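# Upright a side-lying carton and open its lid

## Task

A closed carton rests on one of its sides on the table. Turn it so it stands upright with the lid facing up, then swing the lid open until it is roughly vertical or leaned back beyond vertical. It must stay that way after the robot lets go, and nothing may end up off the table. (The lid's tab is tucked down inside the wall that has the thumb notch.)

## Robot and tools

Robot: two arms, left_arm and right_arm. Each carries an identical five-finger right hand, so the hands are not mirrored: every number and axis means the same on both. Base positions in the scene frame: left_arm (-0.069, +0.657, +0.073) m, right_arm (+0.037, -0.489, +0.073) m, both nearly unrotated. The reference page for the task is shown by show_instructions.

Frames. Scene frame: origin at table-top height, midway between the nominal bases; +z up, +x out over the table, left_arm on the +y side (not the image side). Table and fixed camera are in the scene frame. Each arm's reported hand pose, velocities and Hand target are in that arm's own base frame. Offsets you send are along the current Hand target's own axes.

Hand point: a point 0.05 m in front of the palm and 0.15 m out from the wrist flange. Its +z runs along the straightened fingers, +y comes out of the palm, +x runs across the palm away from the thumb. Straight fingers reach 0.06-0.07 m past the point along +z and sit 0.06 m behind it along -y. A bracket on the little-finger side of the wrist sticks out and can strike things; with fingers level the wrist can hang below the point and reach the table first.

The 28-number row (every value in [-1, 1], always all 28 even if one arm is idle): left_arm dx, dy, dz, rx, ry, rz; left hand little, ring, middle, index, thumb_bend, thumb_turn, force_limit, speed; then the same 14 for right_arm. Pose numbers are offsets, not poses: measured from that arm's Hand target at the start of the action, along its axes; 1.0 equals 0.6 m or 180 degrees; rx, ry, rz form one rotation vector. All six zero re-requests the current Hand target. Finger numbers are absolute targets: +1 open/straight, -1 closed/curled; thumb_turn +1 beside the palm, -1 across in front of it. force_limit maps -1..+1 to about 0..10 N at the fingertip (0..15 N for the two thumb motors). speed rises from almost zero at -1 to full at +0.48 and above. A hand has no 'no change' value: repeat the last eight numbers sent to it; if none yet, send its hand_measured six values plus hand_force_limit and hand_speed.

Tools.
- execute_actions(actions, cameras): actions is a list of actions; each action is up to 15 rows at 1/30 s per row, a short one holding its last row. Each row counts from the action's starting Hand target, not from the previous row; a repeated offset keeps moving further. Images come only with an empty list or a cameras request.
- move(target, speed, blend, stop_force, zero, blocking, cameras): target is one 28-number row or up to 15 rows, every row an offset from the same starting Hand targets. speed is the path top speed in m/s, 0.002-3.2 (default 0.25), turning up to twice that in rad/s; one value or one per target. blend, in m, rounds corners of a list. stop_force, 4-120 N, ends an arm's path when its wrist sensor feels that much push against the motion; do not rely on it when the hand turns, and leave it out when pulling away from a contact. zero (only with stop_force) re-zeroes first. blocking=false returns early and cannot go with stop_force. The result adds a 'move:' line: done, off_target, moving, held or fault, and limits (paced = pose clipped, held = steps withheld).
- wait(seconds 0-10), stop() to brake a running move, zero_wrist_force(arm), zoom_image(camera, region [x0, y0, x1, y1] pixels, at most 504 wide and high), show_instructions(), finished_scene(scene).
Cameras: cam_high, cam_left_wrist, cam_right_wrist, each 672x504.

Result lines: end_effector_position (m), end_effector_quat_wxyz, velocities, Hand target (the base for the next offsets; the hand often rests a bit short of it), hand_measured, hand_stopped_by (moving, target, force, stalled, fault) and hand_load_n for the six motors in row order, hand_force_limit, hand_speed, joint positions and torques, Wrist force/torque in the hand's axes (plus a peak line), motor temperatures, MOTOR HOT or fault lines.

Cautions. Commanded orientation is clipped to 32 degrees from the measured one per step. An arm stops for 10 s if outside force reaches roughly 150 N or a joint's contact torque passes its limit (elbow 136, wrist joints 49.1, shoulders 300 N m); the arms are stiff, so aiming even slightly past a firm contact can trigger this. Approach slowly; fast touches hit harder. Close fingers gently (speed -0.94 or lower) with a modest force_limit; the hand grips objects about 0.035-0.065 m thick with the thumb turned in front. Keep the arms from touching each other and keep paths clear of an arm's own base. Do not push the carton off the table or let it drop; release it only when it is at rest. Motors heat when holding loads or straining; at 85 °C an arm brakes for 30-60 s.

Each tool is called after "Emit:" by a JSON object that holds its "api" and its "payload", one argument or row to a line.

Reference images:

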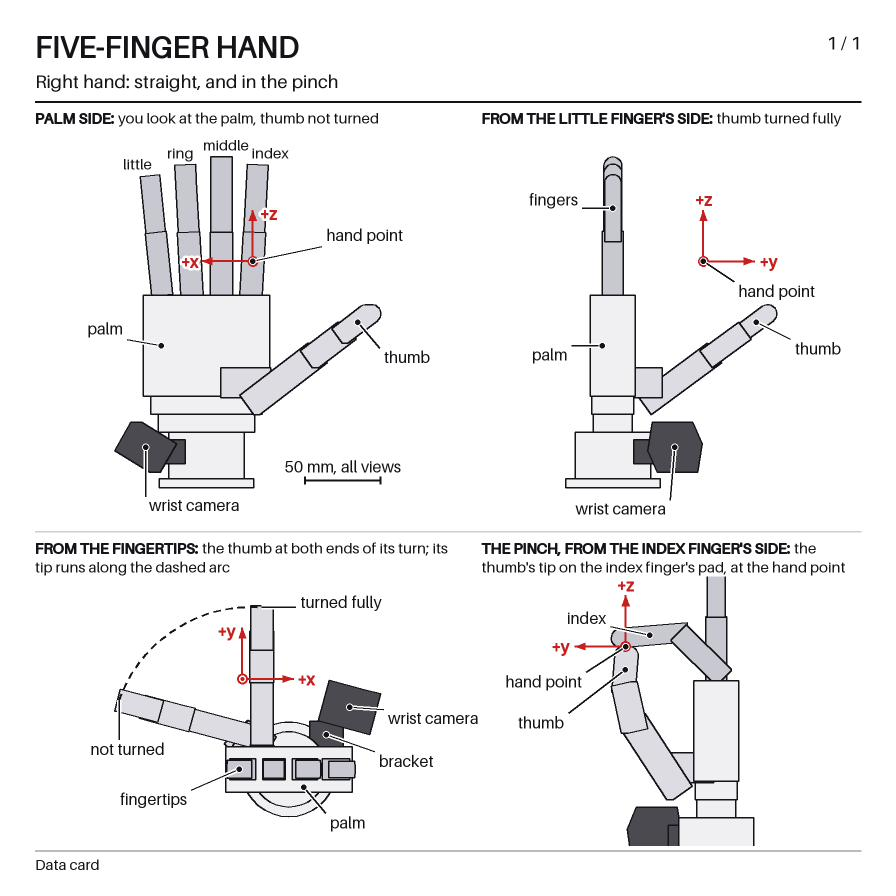

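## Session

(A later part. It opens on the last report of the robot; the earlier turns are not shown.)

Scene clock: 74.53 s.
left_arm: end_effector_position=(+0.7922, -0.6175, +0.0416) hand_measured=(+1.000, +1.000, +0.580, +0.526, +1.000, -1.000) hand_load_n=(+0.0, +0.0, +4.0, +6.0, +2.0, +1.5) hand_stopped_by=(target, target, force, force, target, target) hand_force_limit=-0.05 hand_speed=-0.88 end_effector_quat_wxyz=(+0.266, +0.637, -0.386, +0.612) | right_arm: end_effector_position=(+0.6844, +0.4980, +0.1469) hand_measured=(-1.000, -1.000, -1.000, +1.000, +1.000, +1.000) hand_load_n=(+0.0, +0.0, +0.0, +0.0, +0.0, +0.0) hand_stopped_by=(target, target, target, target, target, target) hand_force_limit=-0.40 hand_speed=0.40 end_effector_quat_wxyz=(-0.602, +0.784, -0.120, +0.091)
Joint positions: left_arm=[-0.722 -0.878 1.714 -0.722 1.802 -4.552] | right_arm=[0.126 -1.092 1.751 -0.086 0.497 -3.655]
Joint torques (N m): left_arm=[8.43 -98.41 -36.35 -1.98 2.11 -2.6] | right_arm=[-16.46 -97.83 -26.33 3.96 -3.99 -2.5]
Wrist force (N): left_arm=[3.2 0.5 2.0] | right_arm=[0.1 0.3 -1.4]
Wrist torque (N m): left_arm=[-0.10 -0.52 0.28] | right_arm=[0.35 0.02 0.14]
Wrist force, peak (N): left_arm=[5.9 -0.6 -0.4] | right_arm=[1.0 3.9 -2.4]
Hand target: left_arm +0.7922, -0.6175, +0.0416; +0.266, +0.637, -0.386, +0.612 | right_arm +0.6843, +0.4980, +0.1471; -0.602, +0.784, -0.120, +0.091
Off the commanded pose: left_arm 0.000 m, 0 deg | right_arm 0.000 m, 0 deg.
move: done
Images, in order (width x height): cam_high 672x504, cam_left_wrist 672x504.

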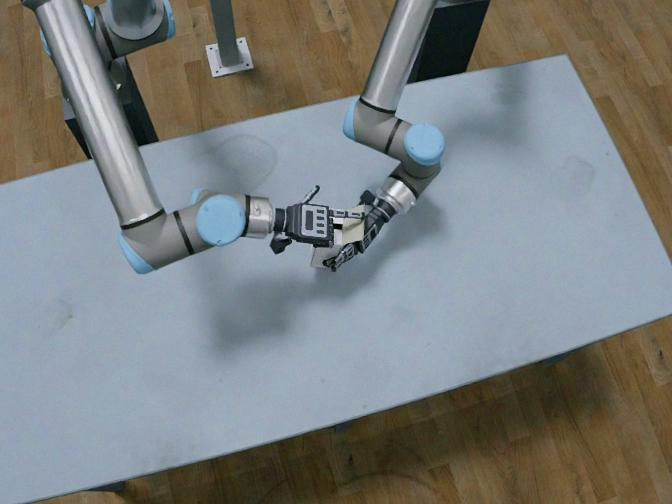

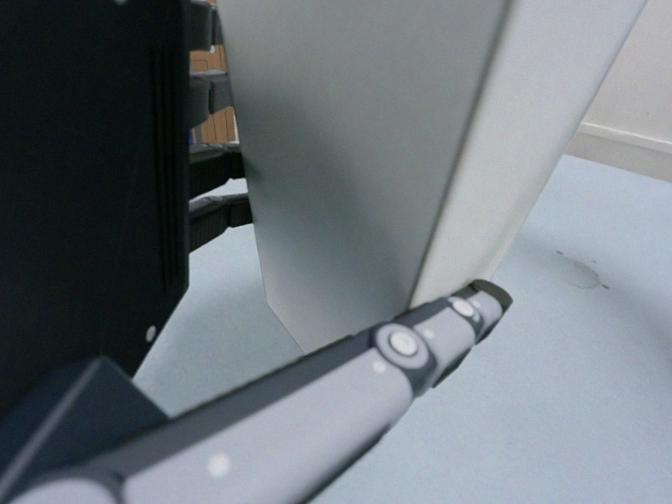

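Emit:
{"api": "move", "payload": {
  "target": [
    [0,0,0,0,0,0,1,1,-0.1,-0.1,1,-1,-0.05,-0.88,0,-0.01,-0.2,0,0,0,-1,-1,-1,1,1,1,-0.4,0.4],
    [-0.0575,0.0078,0.0065,0,-0.0228,0.0274,1,1,-0.1,-0.1,1,-1,-0.05,-0.88,0,-0.05,-0.35,0,0,0,-1,-1,-1,1,1,1,-0.4,0.4]
  ],
  "speed": [0.2,0.1],
  "cameras": ["cam_high","cam_left_wrist"]
}}

Emit:
{"api": "move", "payload": {
  "target": [-0.0479,0.0109,0.009,0,0,0,1,1,-0.1,-0.1,1,-1,-0.05,-0.88,0,0,0,0,0,0,-1,-1,-1,1,1,1,-0.4,0.4],
  "speed": 0.02,
  "stop_force": 4,
  "cameras": ["all"]
}}

Emit:
{"api": "zoom_image", "payload": {
  "camera": "cam_high",
  "region": [270, 170, 390, 290]
}}

Scene clock: 77.80 s.
left_arm: end_effector_position=(+0.7922, -0.6177, +0.0064) hand_measured=(+1.000, +1.000, +0.580, +0.526, +1.000, -1.000) hand_load_n=(+0.0, +0.0, +4.0, +5.5, +2.0, +1.0) hand_stopped_by=(target, target, force, force, target, target) hand_force_limit=-0.05 hand_speed=-0.88 end_effector_quat_wxyz=(+0.225, +0.642, -0.422, +0.599) | right_arm: end_effector_position=(+0.6264, +0.3116, +0.2303) hand_measured=(-1.000, -1.000, -1.000, +1.000, +1.000, +1.000) hand_load_n=(+0.0, +0.0, +0.5, +0.0, +0.0, -0.5) hand_stopped_by=(target, target, target, target, target, target) hand_force_limit=-0.40 hand_speed=0.40 end_effector_quat_wxyz=(-0.602, +0.784, -0.120, +0.091)
Joint positions: left_arm=[-0.732 -0.85 1.691 -0.656 1.776 -4.452] | right_arm=[-0.18 -1.209 1.861 0.494 0.287 -4.27]
Joint torques (N m): left_arm=[2.81 -108.37 -22.99 -5.43 2.76 -3.91] | right_arm=[2.6 -46.69 -43.89 2.58 1.07 0.48]
Wrist force (N): left_arm=[2.7 0.4 1.8] | right_arm=[0.6 0.3 -1.7]
Wrist torque (N m): left_arm=[-0.09 -0.45 0.28] | right_arm=[0.35 -0.05 -0.19]
Wrist force, peak (N): left_arm=[3.3 0.4 2.2] | right_arm=[0.5 0.1 -3.3]
Hand target: left_arm +0.7922, -0.6176, +0.0065; +0.225, +0.642, -0.422, +0.599 | right_arm +0.6265, +0.3116, +0.2302; -0.602, +0.784, -0.120, +0.091
Off the commanded pose: left_arm 0.000 m, 0 deg | right_arm 0.000 m, 0 deg.
move: done
Images, in order (width x height): cam_high 672x504, cam_left_wrist 672x504.

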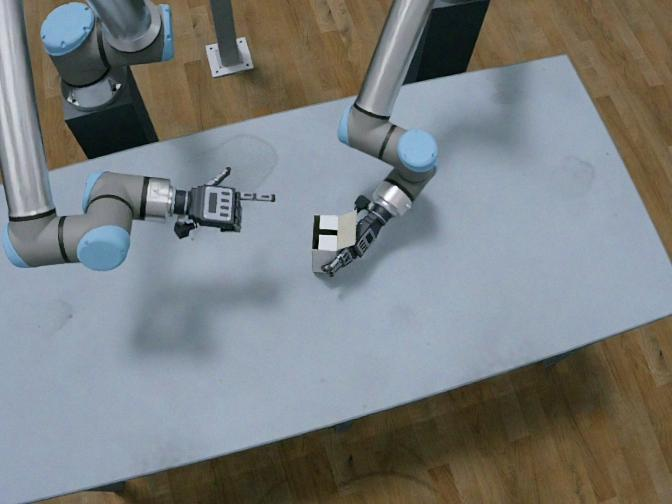

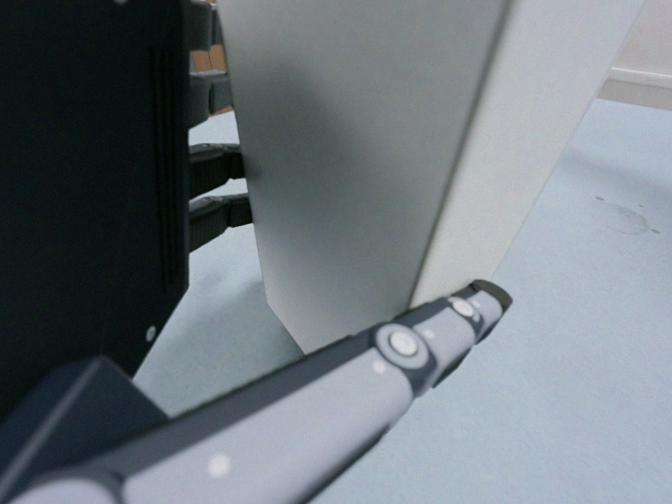

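Scene clock: 79.87 s.
left_arm: end_effector_position=(+0.7922, -0.6176, -0.0099) hand_measured=(+1.000, +1.000, +0.580, +0.526, +1.000, -1.000) hand_load_n=(+0.0, +0.0, +4.5, +6.0, +2.0, +1.0) hand_stopped_by=(target, target, force, force, target, target) hand_force_limit=-0.05 hand_speed=-0.88 end_effector_quat_wxyz=(+0.225, +0.642, -0.422, +0.599) | right_arm: end_effector_position=(+0.6265, +0.3116, +0.2302) hand_measured=(-1.000, -1.000, -1.000, +1.000, +1.000, +1.000) hand_load_n=(+0.0, +0.0, +0.0, +0.0, +0.0, +0.0) hand_stopped_by=(target, target, target, target, target, target) hand_force_limit=-0.40 hand_speed=0.40 end_effector_quat_wxyz=(-0.602, +0.784, -0.120, +0.091)
Joint positions: left_arm=[-0.732 -0.83 1.693 -0.678 1.776 -4.452] | right_arm=[-0.18 -1.209 1.861 0.494 0.287 -4.27]
Joint torques (N m): left_arm=[5.11 -109.79 -24.81 1.86 1.68 -0.26] | right_arm=[11.16 -46.23 -44.22 5.59 1.12 -1.23]
Wrist force (N): left_arm=[4.8 -0.1 1.9] | right_arm=[0.3 0.5 -1.9]
Wrist torque (N m): left_arm=[-0.11 -0.33 0.26] | right_arm=[0.41 0.01 -0.20]
Wrist force, peak (N): left_arm=[19.3 -3.5 -5.3] | right_arm=[0.0 0.3 -2.3]
Hand target: left_arm +0.7922, -0.6176, -0.0099; +0.225, +0.642, -0.422, +0.599 (not the last commanded pose) | right_arm +0.6265, +0.3116, +0.2302; -0.602, +0.784, -0.120, +0.091
Off the commanded pose: left_arm 0.014 m, 0 deg | right_arm 0.000 m, 0 deg.
move: contact (left_arm)

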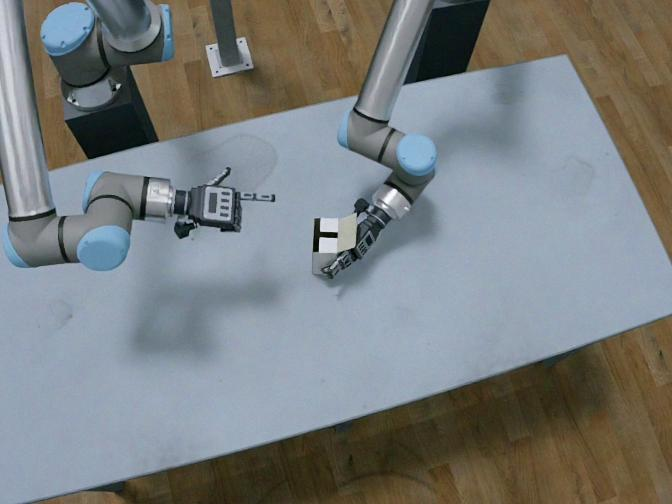

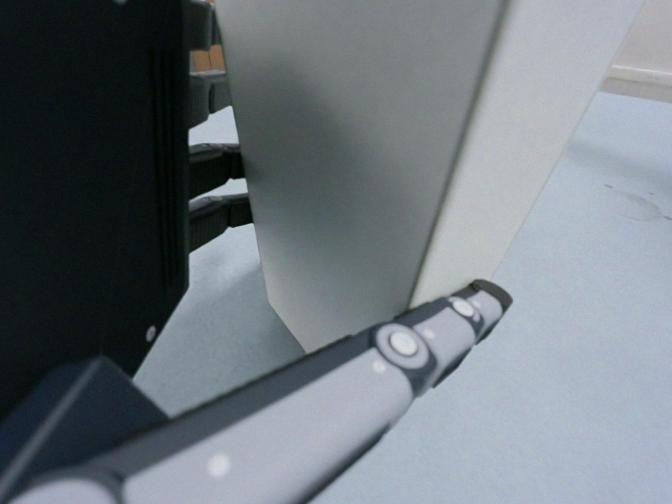

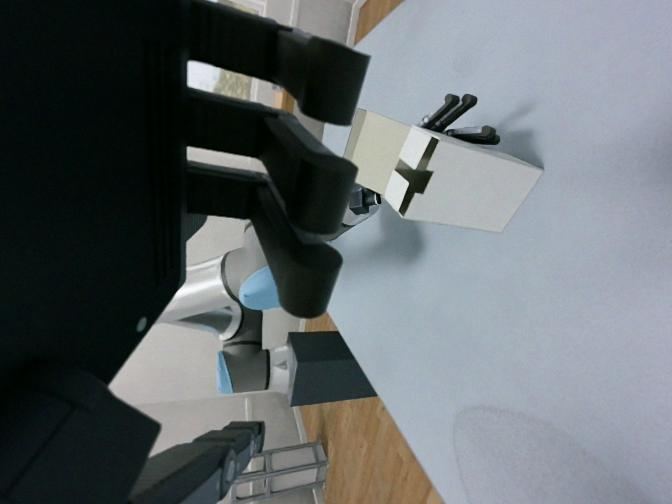

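Scaled by 4.200 from the camera's 672x504 image, which has a finer 960x720 frame.

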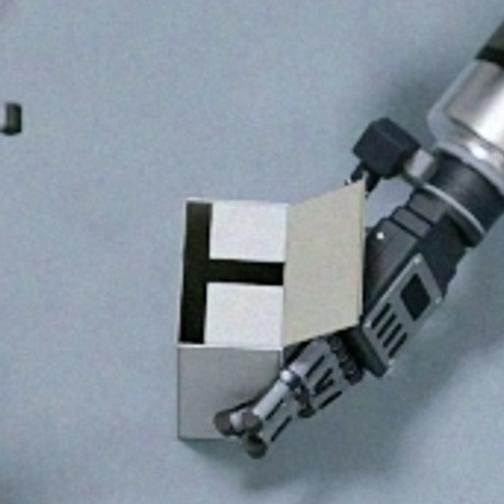

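Emit:
{"api": "move", "payload": {
  "target": [0,0,0,0,0,0,1,1,1,1,1,-1,-0.05,-0.6,0,0,0,0,0,0,-1,-1,-1,1,1,1,-0.4,0.4],
  "cameras": ["cam_high","cam_left_wrist","cam_right_wrist"]
}}

Emit:
{"api": "zoom_image", "payload": {
  "camera": "cam_high",
  "region": [270, 170, 390, 290]
}}

Emit:
{"api": "zoom_image", "payload": {
  "camera": "cam_right_wrist",
  "region": [320, 80, 570, 260]
}}

Scene clock: 81.00 s.
left_arm: end_effector_position=(+0.7922, -0.6176, -0.0099) hand_measured=(+1.000, +1.000, +1.000, +1.000, +1.000, -1.000) hand_load_n=(+0.0, +0.0, +0.0, +0.0, +0.0, +0.0) hand_stopped_by=(target, target, target, target, target, target) hand_force_limit=-0.05 hand_speed=-0.60 end_effector_quat_wxyz=(+0.225, +0.642, -0.422, +0.599) | right_arm: end_effector_position=(+0.6265, +0.3116, +0.2302) hand_measured=(-1.000, -1.000, -1.000, +1.000, +1.000, +1.000) hand_load_n=(+0.0, +0.0, +0.0, +0.0, +0.0, -0.5) hand_stopped_by=(target, target, target, target, target, target) hand_force_limit=-0.40 hand_speed=0.40 end_effector_quat_wxyz=(-0.602, +0.784, -0.120, +0.091)
Joint positions: left_arm=[-0.732 -0.83 1.693 -0.678 1.776 -4.452] | right_arm=[-0.18 -1.209 1.861 0.494 0.287 -4.27]
Joint torques (N m): left_arm=[5.49 -107.51 -29.32 0.16 1.63 2.24] | right_arm=[12.33 -44.93 -43.81 5.17 1.23 -1.37]
Wrist force (N): left_arm=[2.9 -0.5 2.0] | right_arm=[0.1 -0.1 -1.4]
Wrist torque (N m): left_arm=[-0.23 -0.47 0.26] | right_arm=[0.28 0.03 -0.23]
Wrist force, peak (N): left_arm=[5.2 -0.2 2.2] | right_arm=[0.7 0.1 -2.2]
Hand target: left_arm +0.7922, -0.6176, -0.0099; +0.225, +0.642, -0.422, +0.599 | right_arm +0.6265, +0.3116, +0.2302; -0.602, +0.784, -0.120, +0.091
Off the commanded pose: left_arm 0.000 m, 0 deg | right_arm 0.000 m, 0 deg.
move: done

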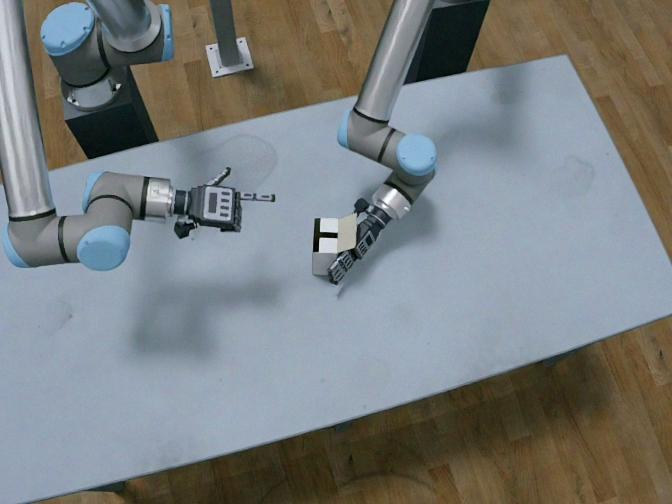

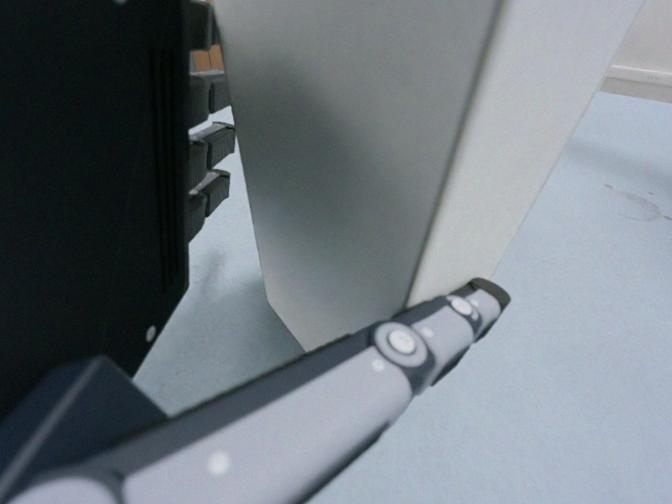

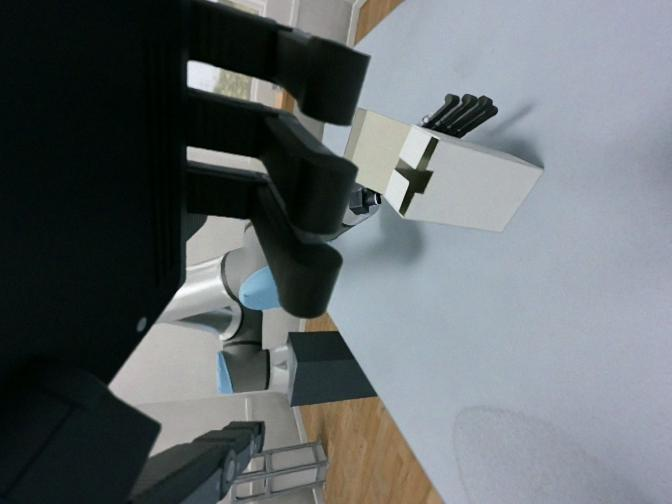

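Scaled by 4.200 from the camera's 672x504 image, which has a finer 960x720 frame.

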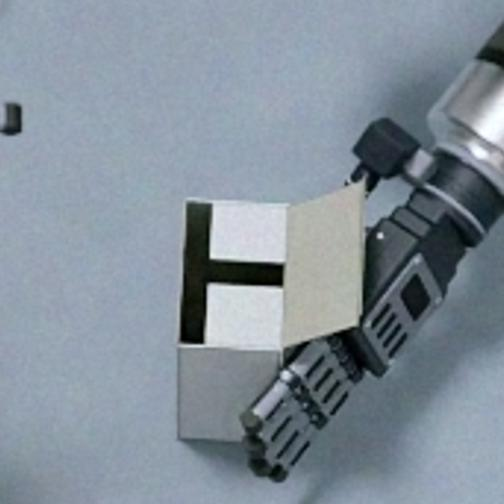

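Scaled by 2.016 from the camera's 672x504 image, which has a finer 960x720 frame.

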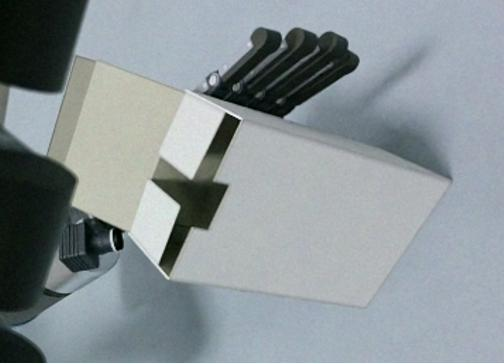

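Emit:
{"api": "move", "payload": {
  "target": [
    [0,0.0063,-0.0077,0,0,0,1,1,1,1,1,-1,-0.05,-0.6,0,0,0,0,0,0,-1,-1,-1,1,1,1,-0.4,0.4],
    [-0.0752,-0.1905,-0.1714,0,0,0,1,1,1,1,1,-1,-0.05,-0.6,0,0,0,0,0,0,-1,-1,-1,1,1,1,-0.4,0.4]
  ],
  "speed": [0.05,0.12],
  "blend": [0.002,0],
  "cameras": ["cam_high","cam_right_wrist"]
}}

Emit:
{"api": "zoom_image", "payload": {
  "camera": "cam_high",
  "region": [270, 170, 390, 290]
}}

Emit:
{"api": "zoom_image", "payload": {
  "camera": "cam_right_wrist",
  "region": [320, 80, 570, 260]
}}

Scene clock: 83.17 s.
left_arm: end_effector_position=(+0.8287, -0.4615, -0.0100) hand_measured=(+1.000, +1.000, +1.000, +1.000, +1.000, -1.000) hand_load_n=(+0.0, +0.0, +0.0, +0.0, +0.0, +0.0) hand_stopped_by=(target, target, target, target, target, target) hand_force_limit=-0.05 hand_speed=-0.60 end_effector_quat_wxyz=(+0.225, +0.642, -0.422, +0.599) | right_arm: end_effector_position=(+0.6265, +0.3116, +0.2302) hand_measured=(-1.000, -1.000, -1.000, +1.000, +1.000, +1.000) hand_load_n=(+0.0, +0.0, +0.0, +0.0, +0.0, +0.0) hand_stopped_by=(target, target, target, target, target, target) hand_force_limit=-0.40 hand_speed=0.40 end_effector_quat_wxyz=(-0.602, +0.784, -0.120, +0.091)
Joint positions: left_arm=[-0.535 -0.858 1.754 -0.699 1.97 -4.413] | right_arm=[-0.18 -1.209 1.861 0.494 0.287 -4.27]
Joint torques (N m): left_arm=[-19.55 -92.84 -36.53 2.13 -2.33 -2.56] | right_arm=[11.03 -46.07 -44.36 5.42 1.07 -1.3]
Wrist force (N): left_arm=[2.5 0.3 1.6] | right_arm=[0.3 0.0 -1.8]
Wrist torque (N m): left_arm=[-0.10 -0.40 0.12] | right_arm=[0.31 0.00 -0.22]
Wrist force, peak (N): left_arm=[3.2 1.5 2.6] | right_arm=[0.0 -0.4 -2.2]
Hand target: left_arm +0.8288, -0.4616, -0.0100; +0.225, +0.642, -0.422, +0.599 | right_arm +0.6265, +0.3116, +0.2302; -0.602, +0.784, -0.120, +0.091
Off the commanded pose: left_arm 0.000 m, 0 deg | right_arm 0.000 m, 0 deg.
move: done
Images, in order (width x height): cam_high 672x504, cam_right_wrist 672x504.

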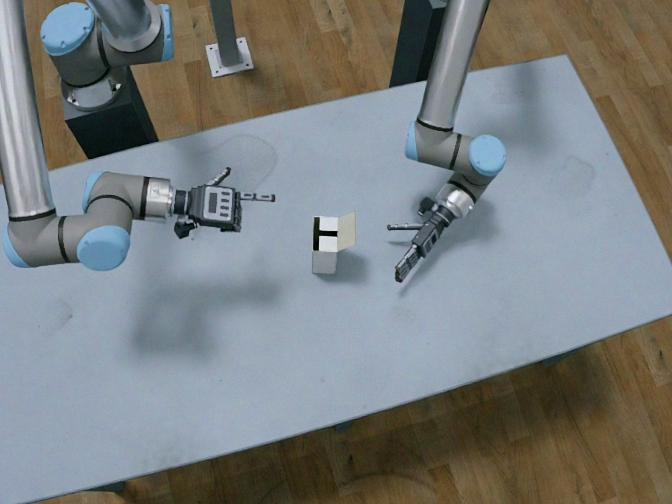

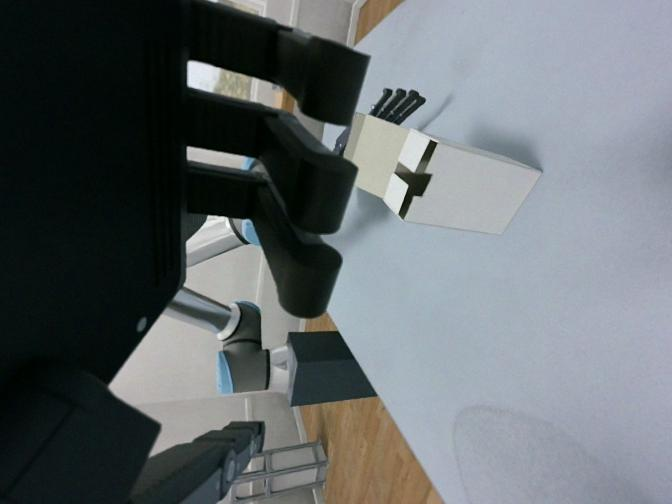

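Scaled by 4.200 from the camera's 672x504 image, which has a finer 960x720 frame.

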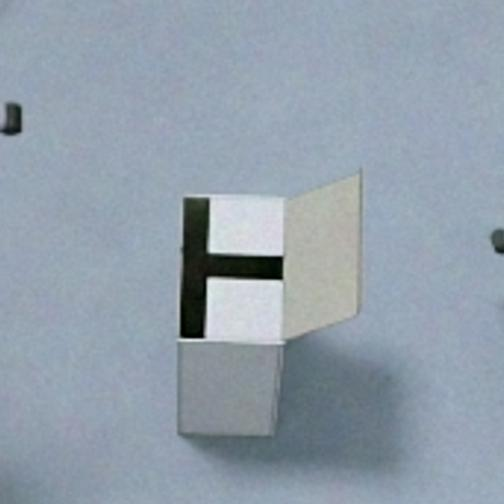

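Scaled by 2.016 from the camera's 672x504 image, which has a finer 960x720 frame.

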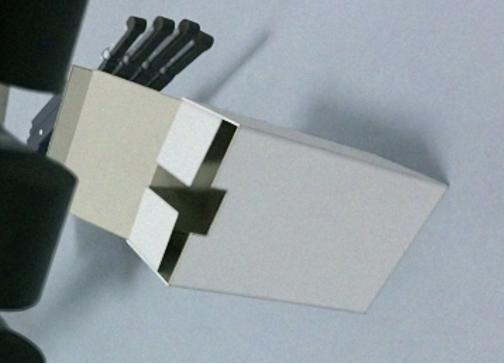

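The carton is standing upright on its own, with its lid open well past vertical.

Emit:
{"api": "finished_scene", "payload": {
  "scene": 2
}}

The scene is finished: the task was done.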